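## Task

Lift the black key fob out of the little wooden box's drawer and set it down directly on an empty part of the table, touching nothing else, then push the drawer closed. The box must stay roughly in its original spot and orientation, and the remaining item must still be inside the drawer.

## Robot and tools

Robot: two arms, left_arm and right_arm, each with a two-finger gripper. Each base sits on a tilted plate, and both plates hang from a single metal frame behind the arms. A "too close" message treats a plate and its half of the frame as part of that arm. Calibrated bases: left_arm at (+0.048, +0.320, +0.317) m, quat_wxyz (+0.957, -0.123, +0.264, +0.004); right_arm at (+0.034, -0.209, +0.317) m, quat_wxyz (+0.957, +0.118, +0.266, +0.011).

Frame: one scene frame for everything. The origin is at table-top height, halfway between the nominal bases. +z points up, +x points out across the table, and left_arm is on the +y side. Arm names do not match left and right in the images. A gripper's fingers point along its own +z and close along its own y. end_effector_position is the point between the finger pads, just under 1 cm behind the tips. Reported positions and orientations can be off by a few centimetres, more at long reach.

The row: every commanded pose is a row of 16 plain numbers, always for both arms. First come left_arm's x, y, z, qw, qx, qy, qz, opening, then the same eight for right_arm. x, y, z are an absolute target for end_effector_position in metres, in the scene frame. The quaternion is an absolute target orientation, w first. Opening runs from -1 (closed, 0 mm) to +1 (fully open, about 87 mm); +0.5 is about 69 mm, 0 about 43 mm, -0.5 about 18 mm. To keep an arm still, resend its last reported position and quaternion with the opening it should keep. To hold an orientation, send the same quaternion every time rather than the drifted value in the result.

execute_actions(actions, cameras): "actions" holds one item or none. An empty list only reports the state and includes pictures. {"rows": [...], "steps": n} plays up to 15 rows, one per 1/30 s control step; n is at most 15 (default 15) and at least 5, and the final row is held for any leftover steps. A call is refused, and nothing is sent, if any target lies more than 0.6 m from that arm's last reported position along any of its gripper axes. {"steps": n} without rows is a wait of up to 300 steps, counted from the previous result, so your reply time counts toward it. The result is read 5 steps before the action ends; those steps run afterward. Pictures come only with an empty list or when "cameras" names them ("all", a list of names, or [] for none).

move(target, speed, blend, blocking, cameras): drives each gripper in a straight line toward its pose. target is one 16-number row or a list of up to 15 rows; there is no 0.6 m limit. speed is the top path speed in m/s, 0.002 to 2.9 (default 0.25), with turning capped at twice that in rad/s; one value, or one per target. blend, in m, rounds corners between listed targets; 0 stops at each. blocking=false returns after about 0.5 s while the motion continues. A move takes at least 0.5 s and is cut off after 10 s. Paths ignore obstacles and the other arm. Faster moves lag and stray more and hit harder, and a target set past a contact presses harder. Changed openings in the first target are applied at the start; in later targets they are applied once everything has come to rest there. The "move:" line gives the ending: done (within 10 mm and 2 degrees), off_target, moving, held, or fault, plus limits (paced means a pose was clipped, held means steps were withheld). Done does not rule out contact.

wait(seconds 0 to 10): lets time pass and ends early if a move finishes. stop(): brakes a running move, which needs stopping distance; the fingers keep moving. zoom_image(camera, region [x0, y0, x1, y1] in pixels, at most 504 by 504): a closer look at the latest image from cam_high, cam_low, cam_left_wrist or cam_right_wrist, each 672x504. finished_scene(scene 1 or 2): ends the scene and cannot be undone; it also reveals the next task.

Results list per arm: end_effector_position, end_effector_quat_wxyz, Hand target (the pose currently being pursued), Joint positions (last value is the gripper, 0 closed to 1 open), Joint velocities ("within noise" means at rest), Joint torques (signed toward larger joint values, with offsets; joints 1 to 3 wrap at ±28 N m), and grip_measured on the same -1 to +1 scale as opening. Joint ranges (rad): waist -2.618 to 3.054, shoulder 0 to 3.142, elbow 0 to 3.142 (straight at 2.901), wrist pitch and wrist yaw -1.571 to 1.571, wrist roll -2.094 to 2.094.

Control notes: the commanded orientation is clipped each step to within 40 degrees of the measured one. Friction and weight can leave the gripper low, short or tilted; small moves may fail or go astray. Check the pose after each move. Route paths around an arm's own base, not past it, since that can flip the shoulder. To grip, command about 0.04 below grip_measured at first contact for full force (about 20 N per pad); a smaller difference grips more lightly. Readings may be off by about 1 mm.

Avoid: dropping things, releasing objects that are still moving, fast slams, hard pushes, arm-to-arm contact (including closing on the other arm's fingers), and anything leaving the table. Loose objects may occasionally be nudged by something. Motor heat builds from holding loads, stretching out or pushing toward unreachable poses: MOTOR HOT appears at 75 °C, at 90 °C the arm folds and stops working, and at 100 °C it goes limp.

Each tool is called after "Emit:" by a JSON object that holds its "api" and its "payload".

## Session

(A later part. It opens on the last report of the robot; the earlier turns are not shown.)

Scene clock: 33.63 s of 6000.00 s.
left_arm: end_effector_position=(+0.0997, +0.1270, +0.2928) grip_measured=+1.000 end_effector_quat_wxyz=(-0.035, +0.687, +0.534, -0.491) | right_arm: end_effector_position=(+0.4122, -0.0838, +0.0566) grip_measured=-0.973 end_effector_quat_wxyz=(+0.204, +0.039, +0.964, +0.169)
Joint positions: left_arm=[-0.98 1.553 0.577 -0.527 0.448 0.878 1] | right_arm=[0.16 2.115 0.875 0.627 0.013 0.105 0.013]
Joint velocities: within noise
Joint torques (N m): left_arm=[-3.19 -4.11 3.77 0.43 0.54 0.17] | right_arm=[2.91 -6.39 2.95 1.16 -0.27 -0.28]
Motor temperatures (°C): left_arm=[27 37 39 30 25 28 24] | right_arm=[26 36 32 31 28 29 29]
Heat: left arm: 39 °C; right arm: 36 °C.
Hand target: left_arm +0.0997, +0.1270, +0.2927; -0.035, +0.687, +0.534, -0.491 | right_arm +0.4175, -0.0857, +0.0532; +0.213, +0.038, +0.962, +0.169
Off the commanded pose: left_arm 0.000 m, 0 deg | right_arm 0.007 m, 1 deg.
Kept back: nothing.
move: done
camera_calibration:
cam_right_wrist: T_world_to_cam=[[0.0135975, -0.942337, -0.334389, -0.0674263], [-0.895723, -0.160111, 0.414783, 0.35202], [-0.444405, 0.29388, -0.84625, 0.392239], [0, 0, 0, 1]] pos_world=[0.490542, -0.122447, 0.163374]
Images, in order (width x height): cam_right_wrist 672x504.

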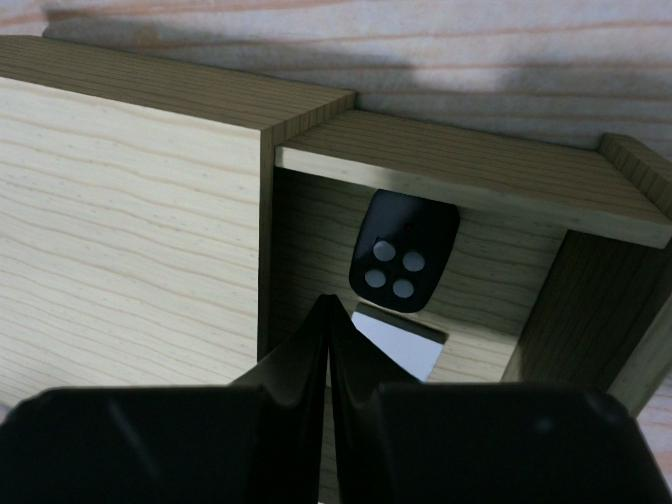

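Emit:
{"api": "move", "payload": {"target": [[0.0997, 0.1270, 0.2928, -0.035, 0.687, 0.534, -0.491, 1, 0.4264, -0.0795, 0.0240, 0.2131, 0.0376, 0.9615, 0.1695, -1], [0.0997, 0.1270, 0.2928, -0.035, 0.687, 0.534, -0.491, 1, 0.4264, -0.0990, 0.0240, 0.2131, 0.0376, 0.9615, 0.1695, -1]], "speed": [0.12, 0.06], "cameras": ["cam_right_wrist", "cam_low"]}}

Emit:
{"api": "zoom_image", "payload": {"camera": "cam_right_wrist", "region": [170, 100, 510, 440]}}

Scene clock: 35.20 s of 6000.00 s.
left_arm: end_effector_position=(+0.0997, +0.1270, +0.2928) grip_measured=+1.000 end_effector_quat_wxyz=(-0.035, +0.687, +0.534, -0.491) | right_arm: end_effector_position=(+0.4219, -0.0824, +0.0285) grip_measured=-0.973 end_effector_quat_wxyz=(+0.204, +0.037, +0.959, +0.194)
Joint positions: left_arm=[-0.98 1.553 0.577 -0.527 0.448 0.878 1] | right_arm=[0.113 2.231 0.973 0.649 -0.077 0.086 0.013]
Joint velocities: within noise
Joint torques (N m): left_arm=[-3.19 -4.11 3.79 0.42 0.53 0.17] | right_arm=[1.76 -8.14 1.59 1.05 0.15 -0.45]
Motor temperatures (°C): left_arm=[27 37 39 30 25 28 24] | right_arm=[26 36 32 31 28 29 29]
Heat: left arm: 39 °C; right arm: 36 °C.
Hand target: left_arm +0.0997, +0.1270, +0.2927; -0.035, +0.687, +0.534, -0.491 | right_arm +0.4260, -0.0990, +0.0243; +0.212, +0.038, +0.962, +0.170
Off the commanded pose: left_arm 0.000 m, 0 deg | right_arm 0.018 m, 3 deg.
Kept back: nothing.
move: off_target (right_arm)
camera_calibration:
cam_right_wrist: T_world_to_cam=[[0.0274618, -0.924115, -0.381127, -0.0786838], [-0.895518, -0.192159, 0.401401, 0.37025], [-0.444178, 0.330282, -0.832838, 0.374844], [0, 0, 0, 1]] pos_world=[0.500223, -0.12537, 0.133577]
Images, in order (width x height): cam_low 672x504, cam_right_wrist 672x504.

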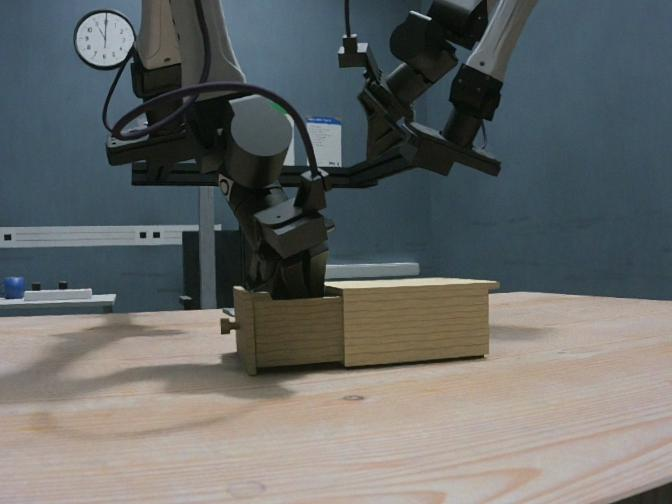

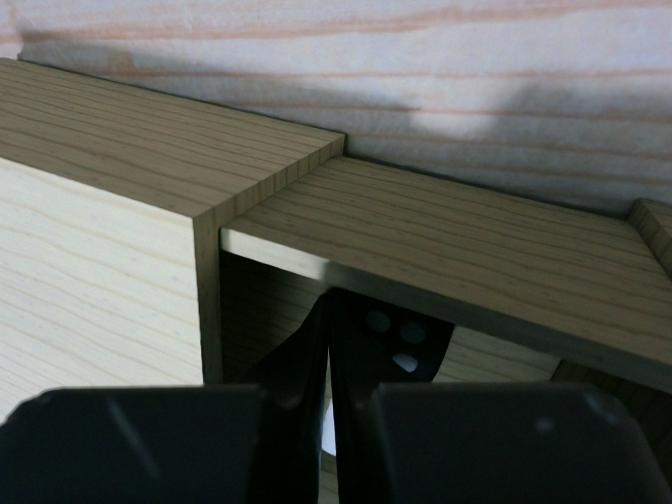

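Scaled by 1.482 from the camera's 672x504 image, which has a finer 960x720 frame.

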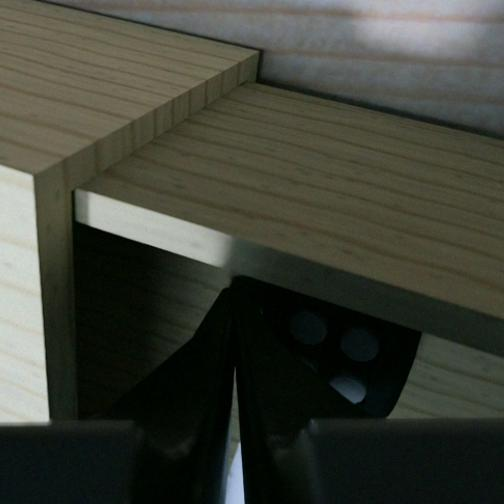

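Emit:
{"api": "move", "payload": {"target": [0.0997, 0.1270, 0.2928, -0.035, 0.687, 0.534, -0.491, 1, 0.4264, -0.1120, 0.0260, 0.2143, 0.0301, 0.9668, 0.1359, -1], "speed": 0.08, "cameras": ["cam_right_wrist", "cam_low"]}}

Emit:
{"api": "zoom_image", "payload": {"camera": "cam_right_wrist", "region": [170, 100, 510, 440]}}

Scene clock: 36.47 s of 6000.00 s.
left_arm: end_effector_position=(+0.0997, +0.1270, +0.2928) grip_measured=+1.000 end_effector_quat_wxyz=(-0.035, +0.687, +0.534, -0.491) | right_arm: end_effector_position=(+0.4213, -0.0865, +0.0278) grip_measured=-0.973 end_effector_quat_wxyz=(+0.208, +0.028, +0.960, +0.183)
Joint positions: left_arm=[-0.98 1.553 0.577 -0.527 0.448 0.878 1] | right_arm=[0.113 2.228 0.966 0.655 -0.059 0.062 0.013]
Joint velocities: within noise
Joint torques (N m): left_arm=[-3.22 -4.05 3.74 0.42 0.52 0.17] | right_arm=[1.8 -9.81 0.55 0.9 0.5 -0.48]
Motor temperatures (°C): left_arm=[27 37 39 30 25 28 24] | right_arm=[26 36 32 31 28 29 29]
Heat: left arm: 39 °C; right arm: 36 °C.
Hand target: left_arm +0.0997, +0.1270, +0.2927; -0.035, +0.687, +0.534, -0.491 | right_arm +0.4259, -0.1116, +0.0263; +0.214, +0.030, +0.967, +0.137
Off the commanded pose: left_arm 0.000 m, 0 deg | right_arm 0.026 m, 6 deg.
Kept back: nothing.
move: off_target (right_arm)
camera_calibration:
cam_right_wrist: T_world_to_cam=[[0.0423713, -0.93315, -0.356982, -0.0903741], [-0.896533, -0.193204, 0.398624, 0.369542], [-0.440946, 0.303155, -0.844786, 0.371879], [0, 0, 0, 1]] pos_world=[0.499114, -0.125673, 0.134588]
Images, in order (width x height): cam_low 672x504, cam_right_wrist 672x504.

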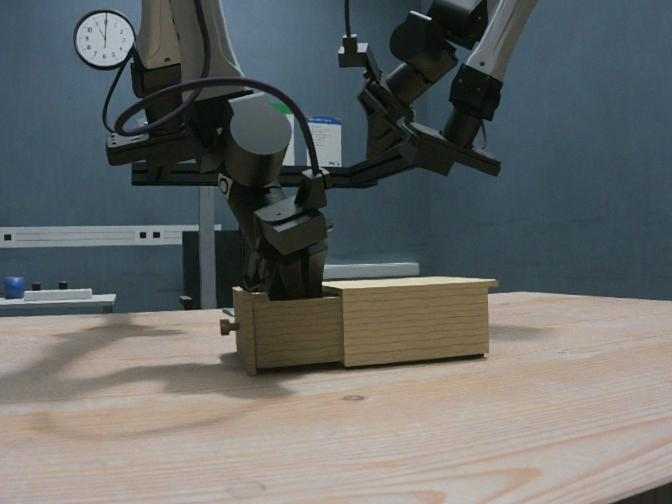

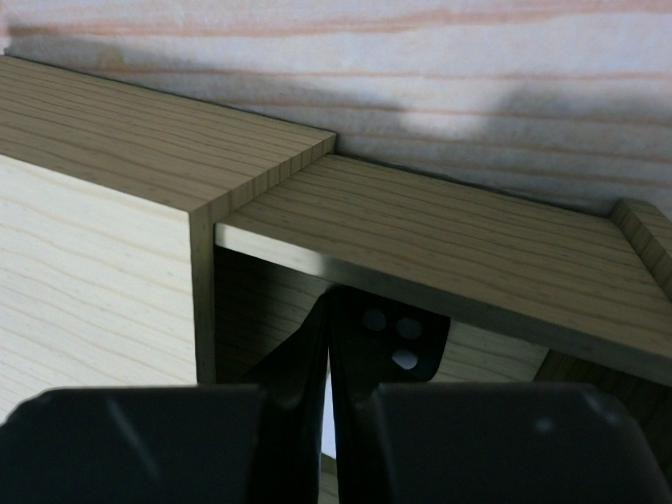

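Scaled by 1.482 from the camera's 672x504 image, which has a finer 960x720 frame.

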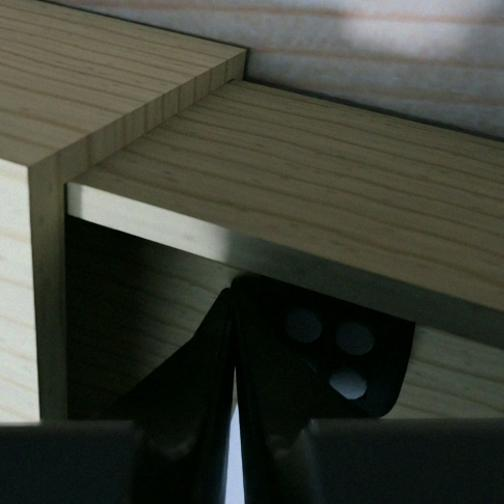

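Emit:
{"api": "move", "payload": {"target": [0.0997, 0.1270, 0.2928, -0.035, 0.687, 0.534, -0.491, 1, 0.4264, -0.1230, 0.0300, 0.2143, 0.0301, 0.9668, 0.1359, -1], "speed": 0.08, "cameras": ["cam_right_wrist"]}}

Scene clock: 37.83 s of 6000.00 s.
left_arm: end_effector_position=(+0.0997, +0.1270, +0.2928) grip_measured=+1.000 end_effector_quat_wxyz=(-0.035, +0.687, +0.534, -0.491) | right_arm: end_effector_position=(+0.4205, -0.1024, +0.0273) grip_measured=-0.973 end_effector_quat_wxyz=(+0.209, +0.028, +0.963, +0.168)
Joint positions: left_arm=[-0.98 1.553 0.577 -0.527 0.448 0.878 1] | right_arm=[0.086 2.21 0.948 0.655 -0.051 0.041 0.013]
Joint velocities: within noise
Joint torques (N m): left_arm=[-3.25 -4.12 3.78 0.42 0.53 0.18] | right_arm=[1.66 -10.25 0.88 0.77 0.28 -0.44]
Motor temperatures (°C): left_arm=[27 37 39 30 25 28 24] | right_arm=[26 36 32 31 28 29 29]
Heat: left arm: 39 °C; right arm: 36 °C.
Hand target: left_arm +0.0997, +0.1270, +0.2927; -0.035, +0.687, +0.534, -0.491 | right_arm +0.4261, -0.1226, +0.0298; +0.214, +0.030, +0.967, +0.136
Off the commanded pose: left_arm 0.000 m, 0 deg | right_arm 0.022 m, 4 deg.
Kept back: nothing.
move: off_target (right_arm)
camera_calibration:
cam_right_wrist: T_world_to_cam=[[0.0357544, -0.943617, -0.329102, -0.104489], [-0.898074, -0.174798, 0.403619, 0.368393], [-0.438388, 0.281127, -0.853688, 0.372848], [0, 0, 0, 1]] pos_world=[0.498032, -0.139021, 0.135218]
Images, in order (width x height): cam_right_wrist 672x504.

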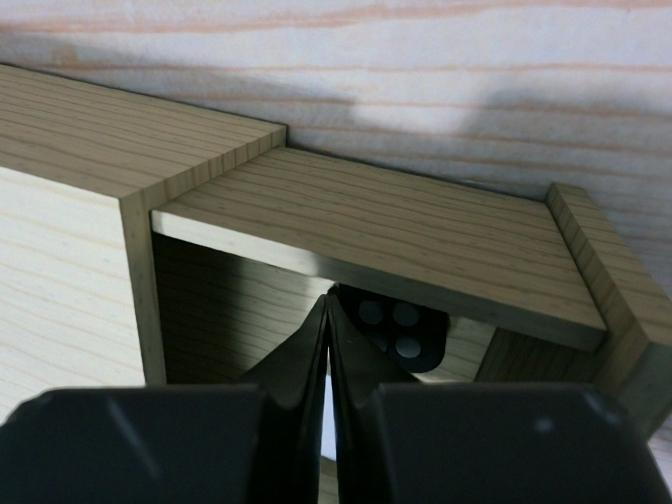

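Emit:
{"api": "move", "payload": {"target": [[0.0997, 0.1270, 0.2928, -0.035, 0.687, 0.534, -0.491, 1, 0.4200, -0.1030, 0.0700, 0.2143, 0.0301, 0.9668, 0.1359, -1], [0.0997, 0.1270, 0.2928, -0.035, 0.687, 0.534, -0.491, 1, 0.395, -0.120, 0.145, 0.2188, 0.0951, 0.9707, -0.0299, -1]], "speed": [0.25, 0.35], "blend": [0.03, 0], "cameras": ["cam_right_wrist", "cam_high", "cam_low"]}}

Emit:
{"api": "zoom_image", "payload": {"camera": "cam_right_wrist", "region": [150, 0, 490, 340]}}

Emit:
{"api": "zoom_image", "payload": {"camera": "cam_high", "region": [270, 280, 370, 355]}}

Scene clock: 43.80 s of 6000.00 s.
left_arm: end_effector_position=(+0.0997, +0.1270, +0.2928) grip_measured=+1.000 end_effector_quat_wxyz=(-0.035, +0.687, +0.534, -0.491) | right_arm: end_effector_position=(+0.3802, -0.1213, +0.1329) grip_measured=-0.973 end_effector_quat_wxyz=(+0.199, +0.081, +0.976, -0.032)
Joint positions: left_arm=[-0.98 1.553 0.577 -0.527 0.448 0.878 1] | right_arm=[0.364 1.794 0.717 0.363 0.583 0.258 0.013]
Joint velocities: within noise
Joint torques (N m): left_arm=[-3.21 -4.08 3.74 0.43 0.53 0.17] | right_arm=[4.71 -9.17 4.27 0.79 0.25 -0.02]
Motor temperatures (°C): left_arm=[27 37 39 30 25 28 24] | right_arm=[26 38 31 31 28 29 29]
Heat: left arm: 39 °C; right arm: 38 °C.
Hand target: left_arm +0.0997, +0.1270, +0.2927; -0.035, +0.687, +0.534, -0.491 | right_arm +0.3948, -0.1200, +0.1448; +0.219, +0.095, +0.971, -0.030
Off the commanded pose: left_arm 0.000 m, 0 deg | right_arm 0.019 m, 3 deg.
Kept back: nothing.
move: off_target (right_arm); blend cut to 0.0226 m at target 1
camera_calibration:
cam_right_wrist: T_world_to_cam=[[-0.151064, -0.987802, 0.0377641, -0.0692248], [-0.876488, 0.151511, 0.45696, 0.310586], [-0.457108, 0.0359304, -0.888685, 0.432698], [0, 0, 0, 1]] pos_world=[0.459557, -0.130985, 0.245221]
Images, in order (width x height): cam_high 672x504, cam_low 672x504, cam_right_wrist 672x504.

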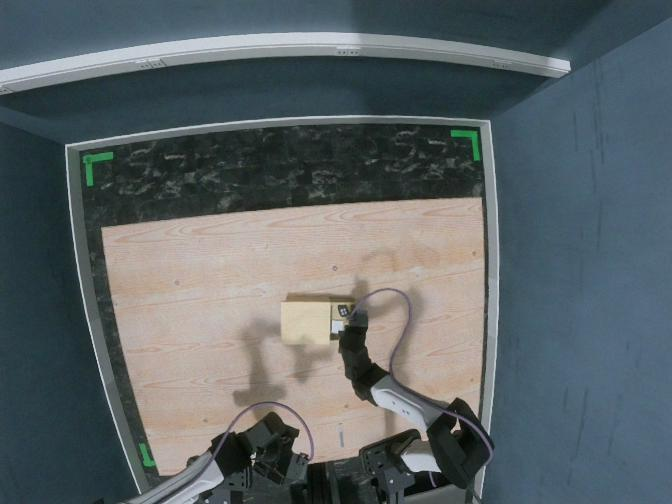

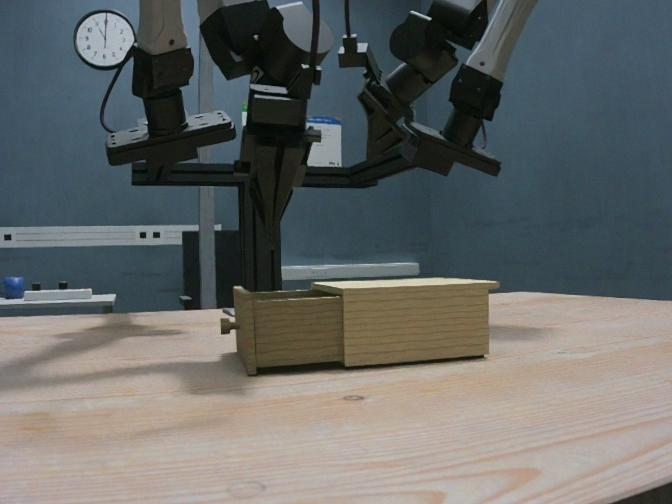

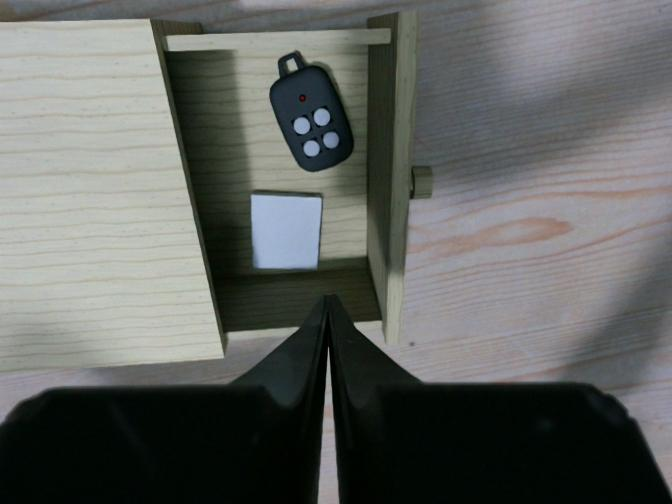

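Scaled by 1.482 from the camera's 672x504 image, which has a finer 960x720 frame.

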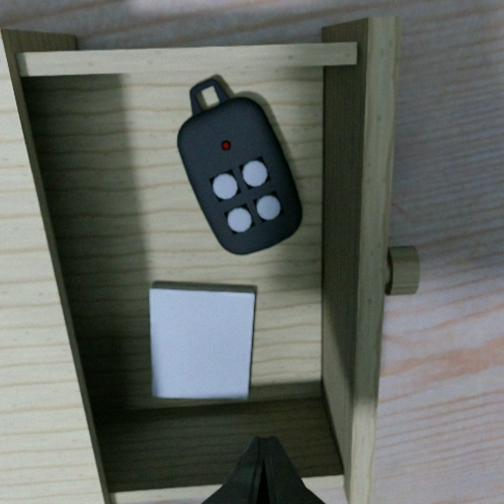

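Scaled by 5.040 from the camera's 672x504 image, which has a finer 960x720 frame.

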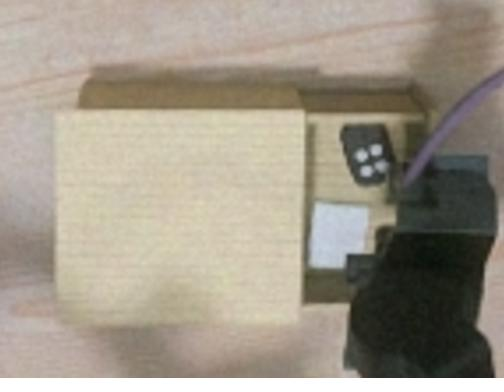

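Emit:
{"api": "move", "payload": {"target": [0.0997, 0.1270, 0.2928, -0.035, 0.687, 0.534, -0.491, 1, 0.4205, -0.1185, 0.0830, 0.1051, -0.1009, 0.9879, -0.0614, -0.06], "speed": 0.25, "cameras": ["cam_right_wrist"]}}

Emit:
{"api": "zoom_image", "payload": {"camera": "cam_right_wrist", "region": [170, 50, 510, 390]}}

Scene clock: 48.07 s of 6000.00 s.
left_arm: end_effector_position=(+0.0997, +0.1270, +0.2928) grip_measured=+1.000 end_effector_quat_wxyz=(-0.035, +0.687, +0.534, -0.491) | right_arm: end_effector_position=(+0.4196, -0.1166, +0.0888) grip_measured=-0.060 end_effector_quat_wxyz=(+0.110, -0.099, +0.987, -0.061)
Joint positions: left_arm=[-0.98 1.553 0.577 -0.527 0.448 0.878 1] | right_arm=[0.318 2.055 1.127 0.046 0.533 -0.055 0.47]
Joint velocities: within noise
Joint torques (N m): left_arm=[-3.22 -4.11 3.74 0.41 0.53 0.17] | right_arm=[3.71 -6.83 5.23 0.54 0.02 -0.17]
Motor temperatures (°C): left_arm=[27 37 39 30 25 28 24] | right_arm=[26 38 32 31 28 29 29]
Heat: left arm: 39 °C; right arm: 38 °C.
Hand target: left_arm +0.0997, +0.1270, +0.2927; -0.035, +0.687, +0.534, -0.491 | right_arm +0.4204, -0.1185, +0.0831; +0.105, -0.101, +0.987, -0.061
Off the commanded pose: left_arm 0.000 m, 0 deg | right_arm 0.006 m, 1 deg.
Kept back: nothing.
move: done
camera_calibration:
cam_right_wrist: T_world_to_cam=[[0.202722, -0.968306, 0.1459, -0.212769], [-0.784416, -0.07139, 0.616113, 0.285809], [-0.58617, -0.239346, -0.774027, 0.423288], [0, 0, 0, 1]] pos_world=[0.515445, -0.084309, 0.182589]
Images, in order (width x height): cam_right_wrist 672x504.

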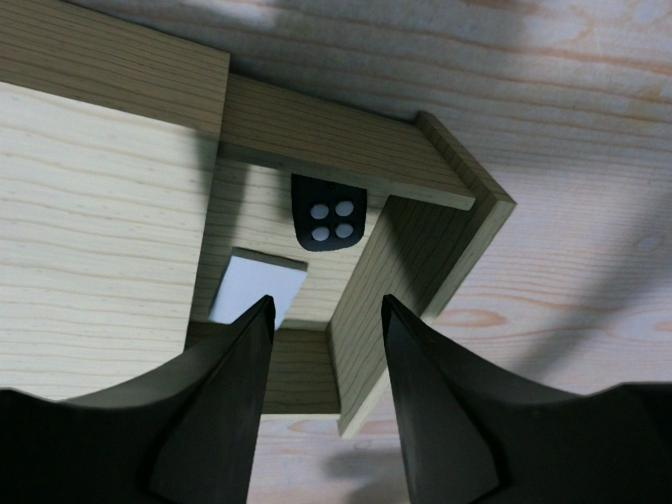

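Scaled by 1.482 from the camera's 672x504 image, which has a finer 960x720 frame.

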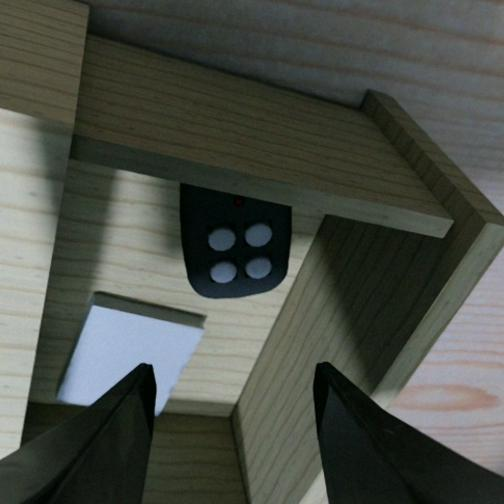

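Emit:
{"api": "move", "payload": {"target": [0.0997, 0.1270, 0.2928, -0.035, 0.687, 0.534, -0.491, 1, 0.4215, -0.1243, 0.0470, 0.1051, -0.1009, 0.9879, -0.0614, -0.06], "speed": 0.15, "cameras": ["cam_right_wrist", "cam_low"]}}

Emit:
{"api": "zoom_image", "payload": {"camera": "cam_right_wrist", "region": [170, 100, 510, 440]}}

Scene clock: 49.63 s of 6000.00 s.
left_arm: end_effector_position=(+0.0997, +0.1270, +0.2928) grip_measured=+1.000 end_effector_quat_wxyz=(-0.035, +0.687, +0.534, -0.491) | right_arm: end_effector_position=(+0.4157, -0.1243, +0.0526) grip_measured=-0.060 end_effector_quat_wxyz=(+0.098, -0.105, +0.988, -0.064)
Joint positions: left_arm=[-0.98 1.553 0.577 -0.527 0.448 0.878 1] | right_arm=[0.269 2.168 1.169 0.11 0.505 -0.097 0.47]
Joint velocities: within noise
Joint torques (N m): left_arm=[-3.23 -4.07 3.73 0.43 0.53 0.17] | right_arm=[3.92 -7.09 4.56 0.74 -0.1 -0.18]
Motor temperatures (°C): left_arm=[27 37 39 30 25 27 23] | right_arm=[26 38 32 31 28 29 29]
Heat: left arm: 39 °C; right arm: 38 °C.
Hand target: left_arm +0.0997, +0.1270, +0.2927; -0.035, +0.687, +0.534, -0.491 | right_arm +0.4214, -0.1245, +0.0472; +0.105, -0.101, +0.987, -0.061
Off the commanded pose: left_arm 0.000 m, 0 deg | right_arm 0.008 m, 1 deg.
Kept back: nothing.
move: done
camera_calibration:
cam_right_wrist: T_world_to_cam=[[0.214518, -0.965368, 0.148484, -0.218704], [-0.767993, -0.0727874, 0.636309, 0.296406], [-0.603464, -0.250534, -0.75701, 0.395925], [0, 0, 0, 1]] pos_world=[0.51348, -0.0903623, 0.143588]
Images, in order (width x height): cam_low 672x504, cam_right_wrist 672x504.

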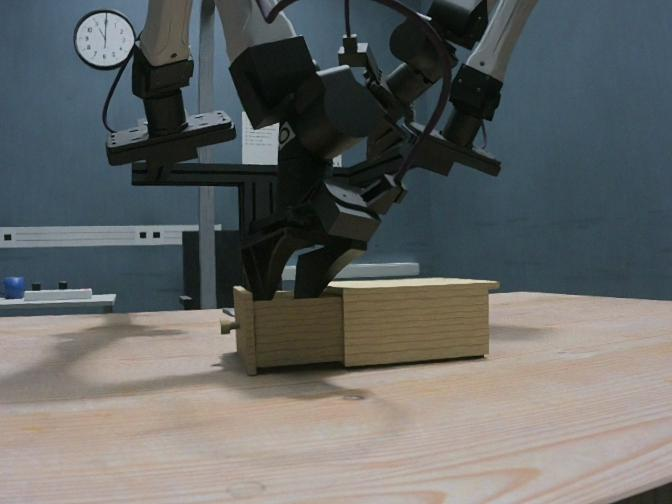

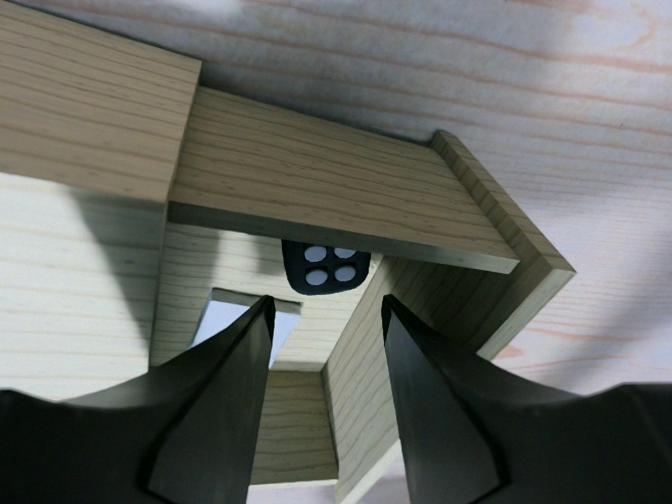

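Scaled by 1.482 from the camera's 672x504 image, which has a finer 960x720 frame.

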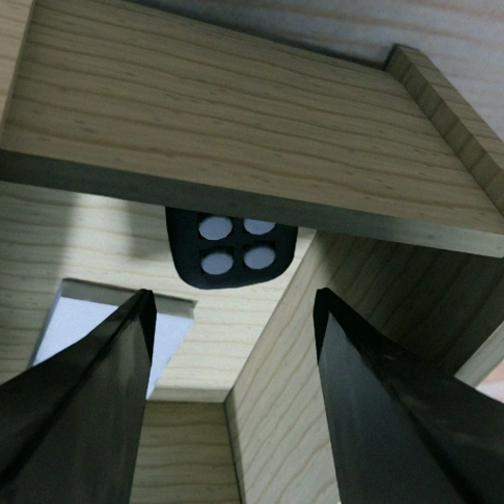

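Emit:
{"api": "move", "payload": {"target": [[0.0997, 0.1270, 0.2928, -0.035, 0.687, 0.534, -0.491, 1, 0.4295, -0.1255, 0.0223, 0.1051, -0.1009, 0.9879, -0.0614, -0.06], [0.0997, 0.1270, 0.2928, -0.035, 0.687, 0.534, -0.491, 1, 0.4295, -0.1255, 0.0223, 0.1051, -0.1009, 0.9879, -0.0614, -0.30]], "speed": 0.12, "cameras": ["cam_right_wrist", "cam_low"]}}

Emit:
{"api": "zoom_image", "payload": {"camera": "cam_right_wrist", "region": [170, 150, 510, 490]}}

Scene clock: 51.57 s of 6000.00 s.
left_arm: end_effector_position=(+0.0997, +0.1270, +0.2928) grip_measured=+1.000 end_effector_quat_wxyz=(-0.035, +0.687, +0.534, -0.491) | right_arm: end_effector_position=(+0.4241, -0.1270, +0.0350) grip_measured=-0.299 end_effector_quat_wxyz=(+0.095, -0.106, +0.987, -0.068)
Joint positions: left_arm=[-0.98 1.553 0.577 -0.527 0.448 0.878 1] | right_arm=[0.247 2.236 1.24 0.109 0.5 -0.117 0.35]
Joint velocities: within noise
Joint torques (N m): left_arm=[-3.22 -4.1 3.74 0.42 0.54 0.17] | right_arm=[3.48 -5.78 4.83 0.98 -0.17 -0.25]
Motor temperatures (°C): left_arm=[27 37 39 30 25 27 23] | right_arm=[26 38 32 31 28 29 29]
Heat: left arm: 39 °C; right arm: 38 °C.
Hand target: left_arm +0.0997, +0.1270, +0.2927; -0.035, +0.687, +0.534, -0.491 | right_arm +0.4290, -0.1258, +0.0231; +0.105, -0.101, +0.987, -0.062
Off the commanded pose: left_arm 0.000 m, 0 deg | right_arm 0.014 m, 2 deg.
Kept back: nothing.
move: off_target (right_arm); target 2's new opening was sent with right_arm's hand 0.020 m and 2 deg from that target
camera_calibration:
cam_right_wrist: T_world_to_cam=[[0.21649, -0.963594, 0.156905, -0.221375], [-0.764661, -0.0674368, 0.640895, 0.312987], [-0.606981, -0.258726, -0.751422, 0.387349], [0, 0, 0, 1]] pos_world=[0.522368, -0.091991, 0.125206]
Images, in order (width x height): cam_low 672x504, cam_right_wrist 672x504.

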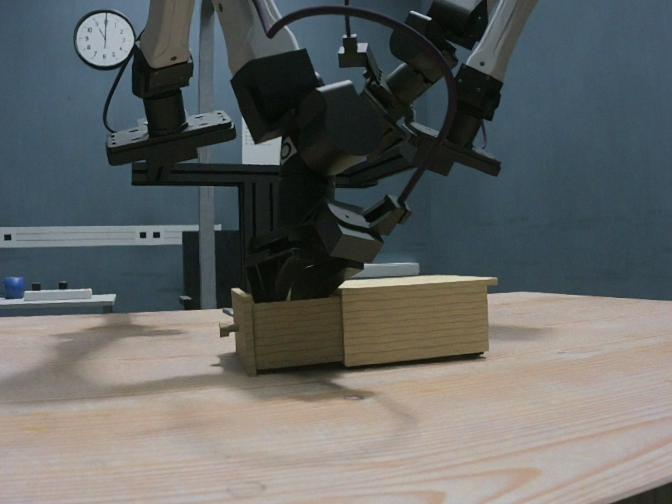

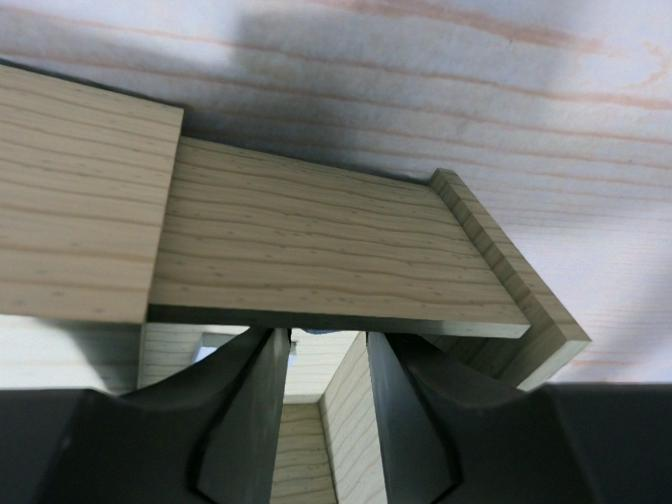

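Scaled by 1.482 from the camera's 672x504 image, which has a finer 960x720 frame.

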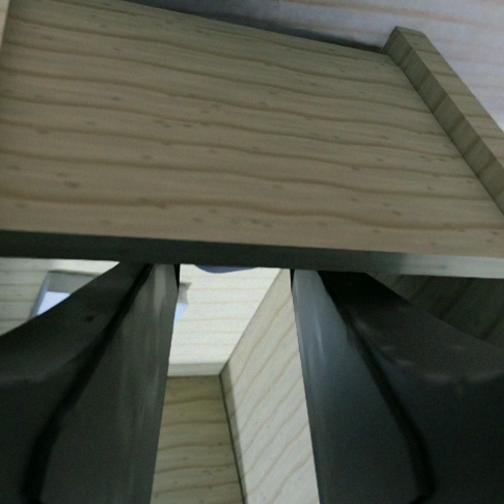

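Emit:
{"api": "move", "payload": {"target": [0.0997, 0.1270, 0.2928, -0.035, 0.687, 0.534, -0.491, 1, 0.4150, -0.1242, 0.0600, 0.1891, -0.0917, 0.9761, -0.0588, -0.06], "speed": 0.2, "cameras": ["cam_right_wrist"]}}

Emit:
{"api": "zoom_image", "payload": {"camera": "cam_right_wrist", "region": [170, 100, 510, 440]}}

Scene clock: 54.00 s of 6000.00 s.
left_arm: end_effector_position=(+0.0997, +0.1270, +0.2928) grip_measured=+1.000 end_effector_quat_wxyz=(-0.035, +0.687, +0.534, -0.491) | right_arm: end_effector_position=(+0.3960, -0.1250, +0.0463) grip_measured=-0.060 end_effector_quat_wxyz=(+0.160, -0.100, +0.980, -0.060)
Joint positions: left_arm=[-0.98 1.553 0.577 -0.527 0.448 0.878 1] | right_arm=[0.273 2.16 0.953 0.46 0.499 -0.147 0.47]
Joint velocities: within noise
Joint torques (N m): left_arm=[-3.18 -4.11 3.75 0.43 0.54 0.19] | right_arm=[5.03 -10.89 1.8 0.99 0.09 -0.18]
Motor temperatures (°C): left_arm=[27 37 39 30 25 27 23] | right_arm=[26 38 32 31 28 29 29]
Heat: left arm: 39 °C; right arm: 38 °C.
Hand target: left_arm +0.0997, +0.1270, +0.2927; -0.035, +0.687, +0.534, -0.491 | right_arm +0.4147, -0.1243, +0.0598; +0.189, -0.091, +0.976, -0.059
Off the commanded pose: left_arm 0.000 m, 0 deg | right_arm 0.023 m, 3 deg.
Kept back: nothing.
move: off_target (right_arm)
camera_calibration:
cam_right_wrist: T_world_to_cam=[[0.197179, -0.968209, 0.153922, -0.208033], [-0.840869, -0.0863032, 0.534314, 0.317057], [-0.504043, -0.234784, -0.831154, 0.345182], [0, 0, 0, 1]] pos_world=[0.48161, -0.0930129, 0.149512]
Images, in order (width x height): cam_right_wrist 672x504.

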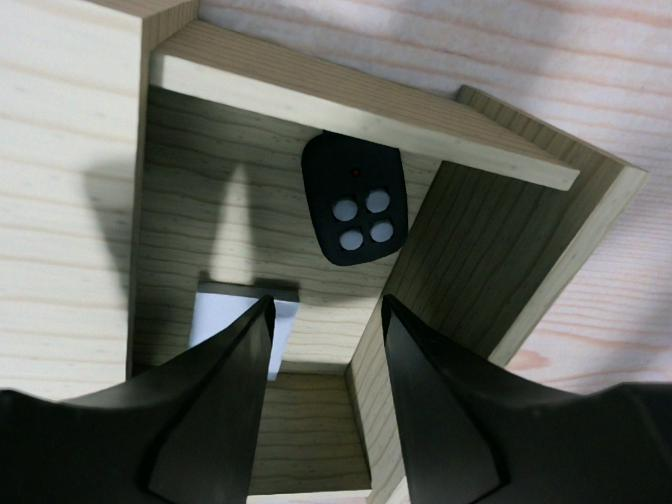

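Scaled by 1.482 from the camera's 672x504 image, which has a finer 960x720 frame.

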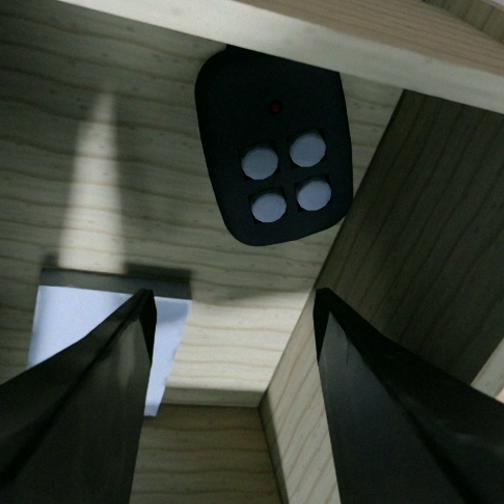

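Emit:
{"api": "move", "payload": {"target": [0.0997, 0.1270, 0.2928, -0.035, 0.687, 0.534, -0.491, 1, 0.4260, -0.1255, 0.0580, 0.1674, -0.0700, 0.9806, -0.0835, 0.01], "speed": 0.2, "cameras": ["cam_right_wrist"]}}

Emit:
{"api": "zoom_image", "payload": {"camera": "cam_right_wrist", "region": [170, 100, 510, 440]}}

Scene clock: 64.70 s of 6000.00 s.
left_arm: end_effector_position=(+0.0997, +0.1270, +0.2928) grip_measured=+1.000 end_effector_quat_wxyz=(-0.035, +0.687, +0.534, -0.491) | right_arm: end_effector_position=(+0.4170, -0.1296, +0.0511) grip_measured=+0.010 end_effector_quat_wxyz=(+0.156, -0.078, +0.981, -0.083)
Joint positions: left_arm=[-0.98 1.553 0.577 -0.527 0.448 0.878 1] | right_arm=[0.273 2.16 1.049 0.353 0.553 -0.104 0.505]
Joint velocities: within noise
Joint torques (N m): left_arm=[-3.21 -4.08 3.75 0.43 0.54 0.18] | right_arm=[5.82 -9.28 3.69 0.69 0.19 0.04]
Motor temperatures (°C): left_arm=[27 37 39 30 25 27 23] | right_arm=[26 40 31 31 28 29 29]
Heat: left arm: 39 °C; right arm: 40 °C.
Hand target: left_arm +0.0997, +0.1270, +0.2927; -0.035, +0.687, +0.534, -0.491 | right_arm +0.4260, -0.1255, +0.0580; +0.167, -0.070, +0.980, -0.083
Off the commanded pose: left_arm 0.000 m, 0 deg | right_arm 0.012 m, 2 deg.
Kept back: nothing.
move: off_target (right_arm)
camera_calibration:
cam_right_wrist: T_world_to_cam=[[0.146312, -0.970528, 0.191488, -0.198337], [-0.842928, -0.0210028, 0.537617, 0.341011], [-0.517751, -0.24007, -0.821158, 0.363218], [0, 0, 0, 1]] pos_world=[0.504523, -0.0981315, 0.152905]
Images, in order (width x height): cam_right_wrist 672x504.

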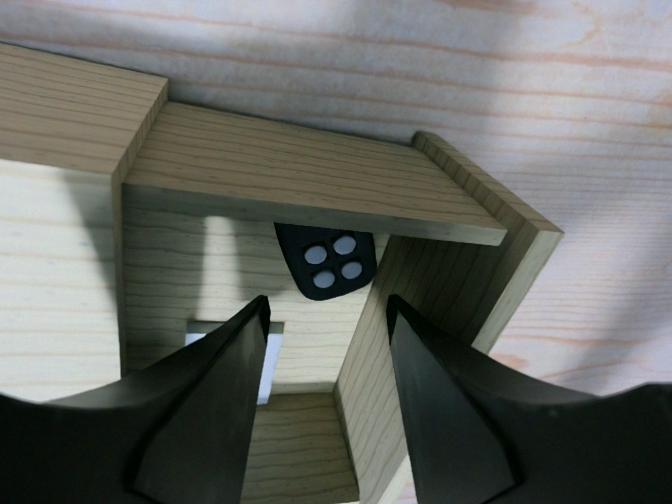

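Scaled by 1.482 from the camera's 672x504 image, which has a finer 960x720 frame.

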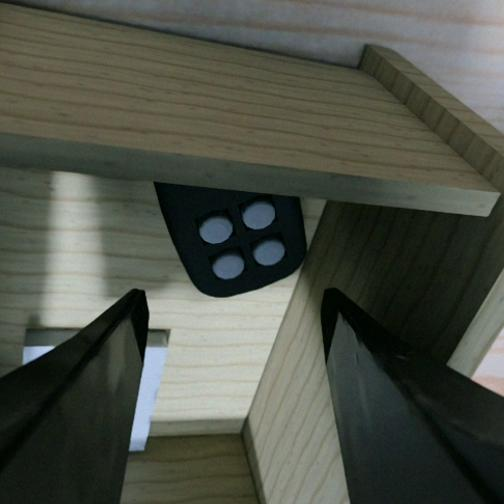

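Emit:
{"api": "move", "payload": {"target": [[0.0997, 0.1270, 0.2928, -0.035, 0.687, 0.534, -0.491, 1, 0.4350, -0.1267, 0.0230, 0.1674, -0.0700, 0.9806, -0.0835, 0.01], [0.0997, 0.1270, 0.2928, -0.035, 0.687, 0.534, -0.491, 1, 0.4350, -0.1267, 0.0230, 0.1674, -0.0700, 0.9806, -0.0835, -0.30]], "speed": 0.12, "cameras": ["cam_right_wrist", "cam_low"]}}

Emit:
{"api": "zoom_image", "payload": {"camera": "cam_right_wrist", "region": [170, 150, 510, 490]}}

Scene clock: 66.67 s of 6000.00 s.
left_arm: end_effector_position=(+0.0997, +0.1270, +0.2928) grip_measured=+1.000 end_effector_quat_wxyz=(-0.035, +0.687, +0.534, -0.491) | right_arm: end_effector_position=(+0.4366, -0.1293, +0.0350) grip_measured=-0.298 end_effector_quat_wxyz=(+0.168, -0.070, +0.979, -0.093)
Joint positions: left_arm=[-0.98 1.553 0.577 -0.527 0.448 0.878 1] | right_arm=[0.258 2.236 1.141 0.372 0.562 -0.118 0.351]
Joint velocities: within noise
Joint torques (N m): left_arm=[-3.19 -4.08 3.75 0.41 0.54 0.17] | right_arm=[3.84 -5.63 4.23 0.99 -0.16 -0.14]
Motor temperatures (°C): left_arm=[27 37 39 30 25 27 23] | right_arm=[26 40 31 31 28 29 29]
Heat: left arm: 39 °C; right arm: 40 °C.
Hand target: left_arm +0.0997, +0.1270, +0.2927; -0.035, +0.687, +0.534, -0.491 | right_arm +0.4346, -0.1268, +0.0236; +0.167, -0.070, +0.980, -0.084
Off the commanded pose: left_arm 0.000 m, 0 deg | right_arm 0.012 m, 1 deg.
Kept back: nothing.
move: off_target (right_arm); target 2's new opening was sent with right_arm's hand 0.013 m and 1 deg from that target
camera_calibration:
cam_right_wrist: T_world_to_cam=[[0.1256, -0.969703, 0.209524, -0.189366], [-0.857678, 0.0000102885, 0.514188, 0.376092], [-0.498612, -0.244286, -0.831692, 0.351698], [0, 0, 0, 1]] pos_world=[0.521711, -0.0977181, 0.138799]
Images, in order (width x height): cam_low 672x504, cam_right_wrist 672x504.

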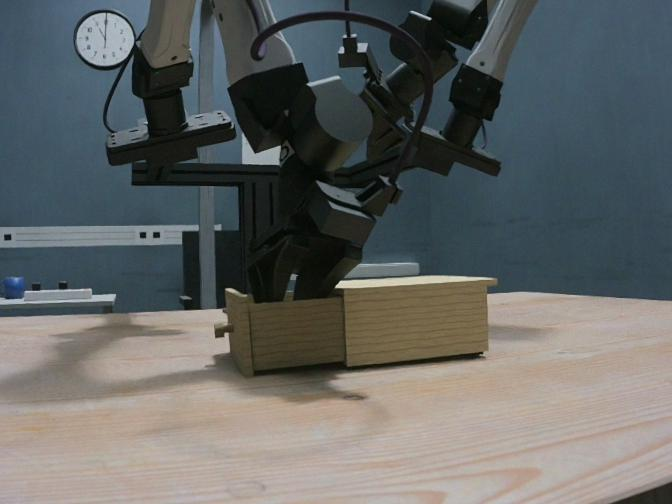

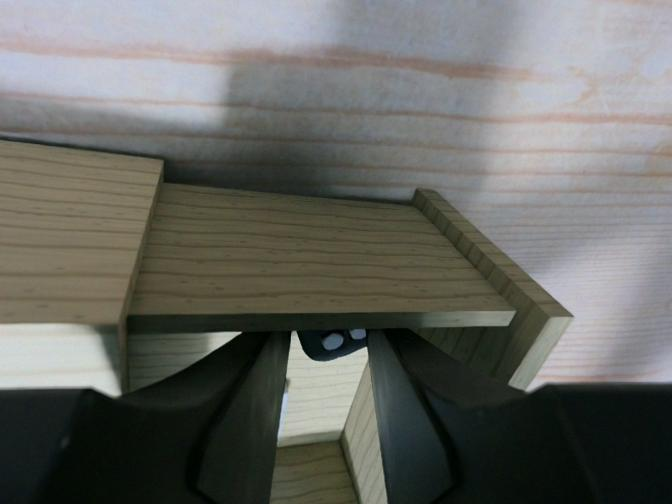

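Scaled by 1.482 from the camera's 672x504 image, which has a finer 960x720 frame.

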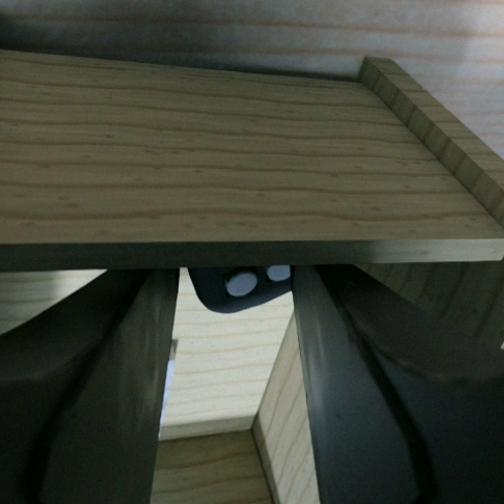

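Emit:
{"api": "move", "payload": {"target": [[0.0997, 0.1270, 0.2928, -0.035, 0.687, 0.534, -0.491, 1, 0.4250, -0.1265, 0.0900, 0.1674, -0.0700, 0.9806, -0.0835, -0.30], [0.0997, 0.1270, 0.2928, -0.035, 0.687, 0.534, -0.491, 1, 0.430, -0.125, 0.150, 0.198, 0.679, 0.7008, -0.094, -0.30]], "speed": [0.3, 0.75], "blend": [0.03, 0], "cameras": ["cam_right_wrist", "cam_high", "cam_low"]}}

Emit:
{"api": "zoom_image", "payload": {"camera": "cam_high", "region": [270, 280, 370, 355]}}

Scene clock: 78.90 s of 6000.00 s.
left_arm: end_effector_position=(+0.0997, +0.1270, +0.2928) grip_measured=+1.000 end_effector_quat_wxyz=(-0.035, +0.687, +0.534, -0.491) | right_arm: end_effector_position=(+0.4217, -0.1275, +0.1424) grip_measured=-0.299 end_effector_quat_wxyz=(+0.187, +0.677, +0.705, -0.099)
Joint positions: left_arm=[-0.98 1.553 0.577 -0.527 0.448 0.878 1] | right_arm=[0.371 1.88 1.078 -0.323 0.837 1.826 0.351]
Joint velocities: within noise
Joint torques (N m): left_arm=[-3.21 -4.11 3.73 0.43 0.53 0.18] | right_arm=[5.79 -8.18 5.56 -0.05 0.5 -0.07]
Motor temperatures (°C): left_arm=[27 37 39 29 25 27 23] | right_arm=[26 39 31 31 28 29 29]
Heat: left arm: 39 °C; right arm: 39 °C.
Hand target: left_arm +0.0997, +0.1270, +0.2927; -0.035, +0.687, +0.534, -0.491 | right_arm +0.4298, -0.1250, +0.1500; +0.198, +0.679, +0.701, -0.094
Off the commanded pose: left_arm 0.000 m, 0 deg | right_arm 0.012 m, 1 deg.
Kept back: nothing.
move: off_target (right_arm)
camera_calibration:
cam_right_wrist: T_world_to_cam=[[-0.990866, -0.0823635, -0.106776, 0.420738], [-0.121765, 0.886731, 0.44596, 0.120608], [0.0579511, 0.454888, -0.888661, 0.296598], [0, 0, 0, 1]] pos_world=[0.414393, -0.207212, 0.254714]
Images, in order (width x height): cam_high 672x504, cam_low 672x504, cam_right_wrist 672x504.

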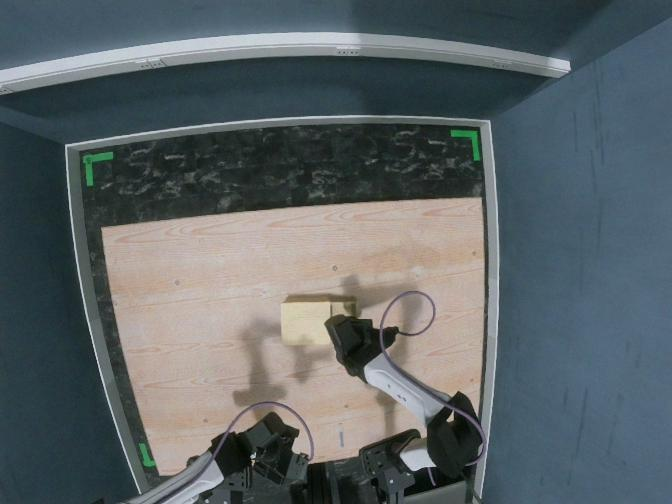

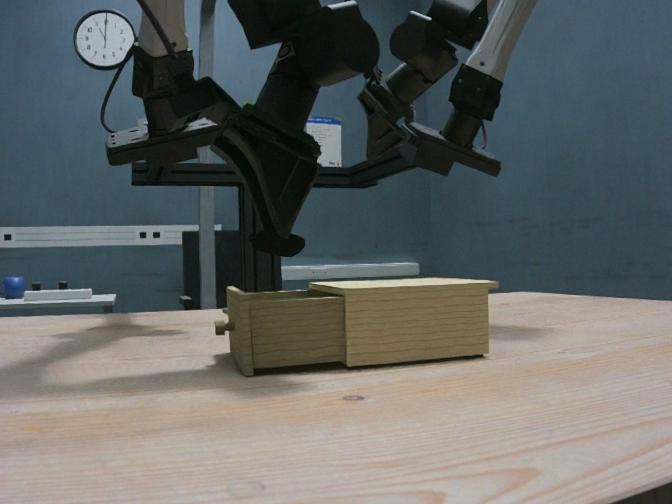

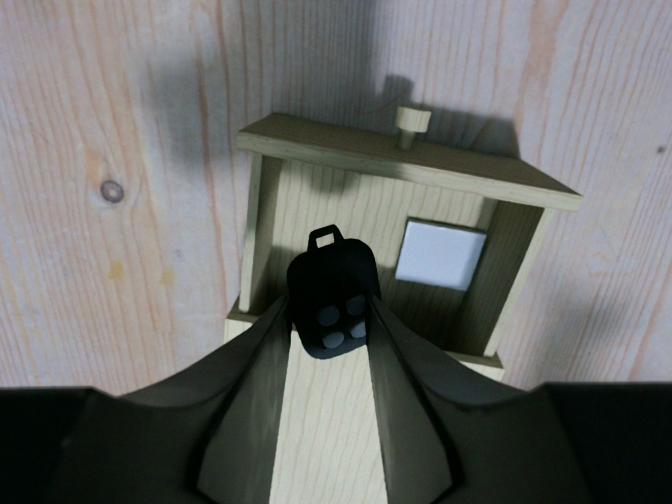

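Scaled by 5.040 from the camera's 672x504 image, which has a finer 960x720 frame.

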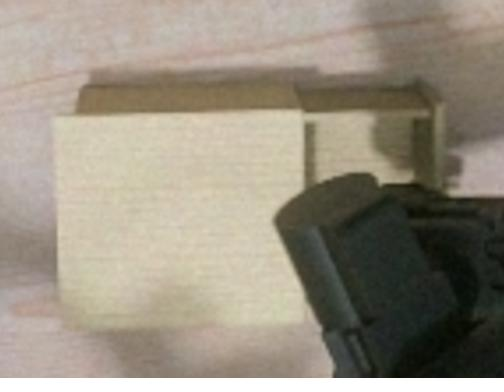

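Emit:
{"api": "move", "payload": {"target": [[0.0997,0.1270,0.2928,-0.035,0.687,0.534,-0.491,1,0.44,-0.23,0.14,0.053,0.643,0.742,-0.185,-0.38],[0.0997,0.1270,0.2928,-0.035,0.687,0.534,-0.491,1,0.48,-0.32,0.055,0.053,0.643,0.742,-0.185,-0.38]], "speed": [0.2,0.2], "blend": [0.03,0], "cameras": ["cam_low","cam_right_wrist"]}}

Scene clock: 83.77 s of 6000.00 s.
left_arm: end_effector_position=(+0.0997, +0.1270, +0.2928) grip_measured=+1.000 end_effector_quat_wxyz=(-0.035, +0.687, +0.534, -0.491) | right_arm: end_effector_position=(+0.4769, -0.3201, +0.0606) grip_measured=-0.380 end_effector_quat_wxyz=(+0.052, +0.645, +0.739, -0.187)
Joint positions: left_arm=[-0.98 1.553 0.577 -0.527 0.448 0.878 1] | right_arm=[-0.19 2.196 1.698 -0.599 0.512 1.261 0.31]
Joint velocities: within noise
Joint torques (N m): left_arm=[-3.21 -4.1 3.78 0.42 0.53 0.17] | right_arm=[1.85 -8.9 6.91 0.01 0.26 -0.2]
Motor temperatures (°C): left_arm=[27 37 39 29 25 27 23] | right_arm=[26 39 31 31 28 29 29]
Heat: left arm: 39 °C; right arm: 39 °C.
Hand target: left_arm +0.0997, +0.1270, +0.2927; -0.035, +0.687, +0.534, -0.491 | right_arm +0.4799, -0.3200, +0.0551; +0.053, +0.643, +0.742, -0.185
Off the commanded pose: left_arm 0.000 m, 0 deg | right_arm 0.006 m, 0 deg.
Kept back: nothing.
move: done
camera_calibration:
cam_right_wrist: T_world_to_cam=[[-0.969629, -0.11845, 0.213985, 0.409769], [0.00793242, 0.859214, 0.511555, 0.259911], [-0.244452, 0.497716, -0.832179, 0.462796], [0, 0, 0, 1]] pos_world=[0.508393, -0.405123, 0.164486]
Images, in order (width x height): cam_low 672x504, cam_right_wrist 672x504.

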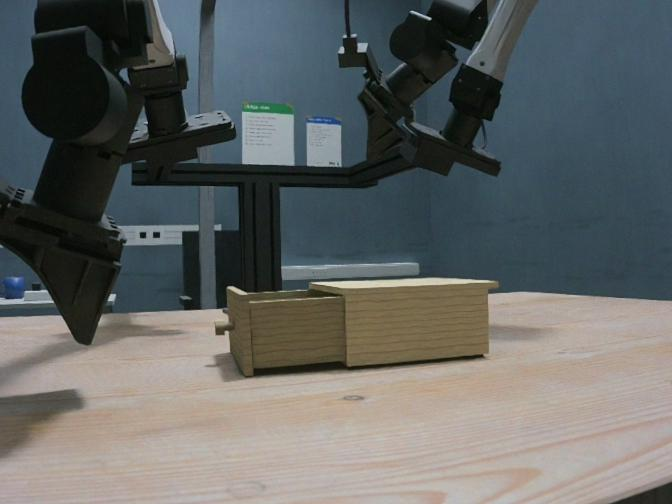

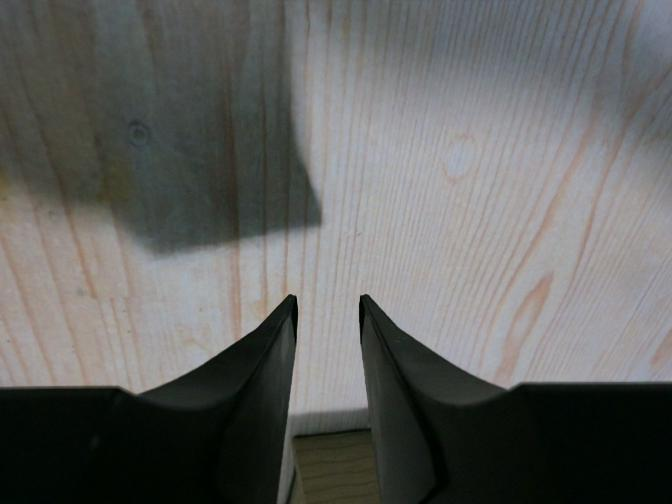

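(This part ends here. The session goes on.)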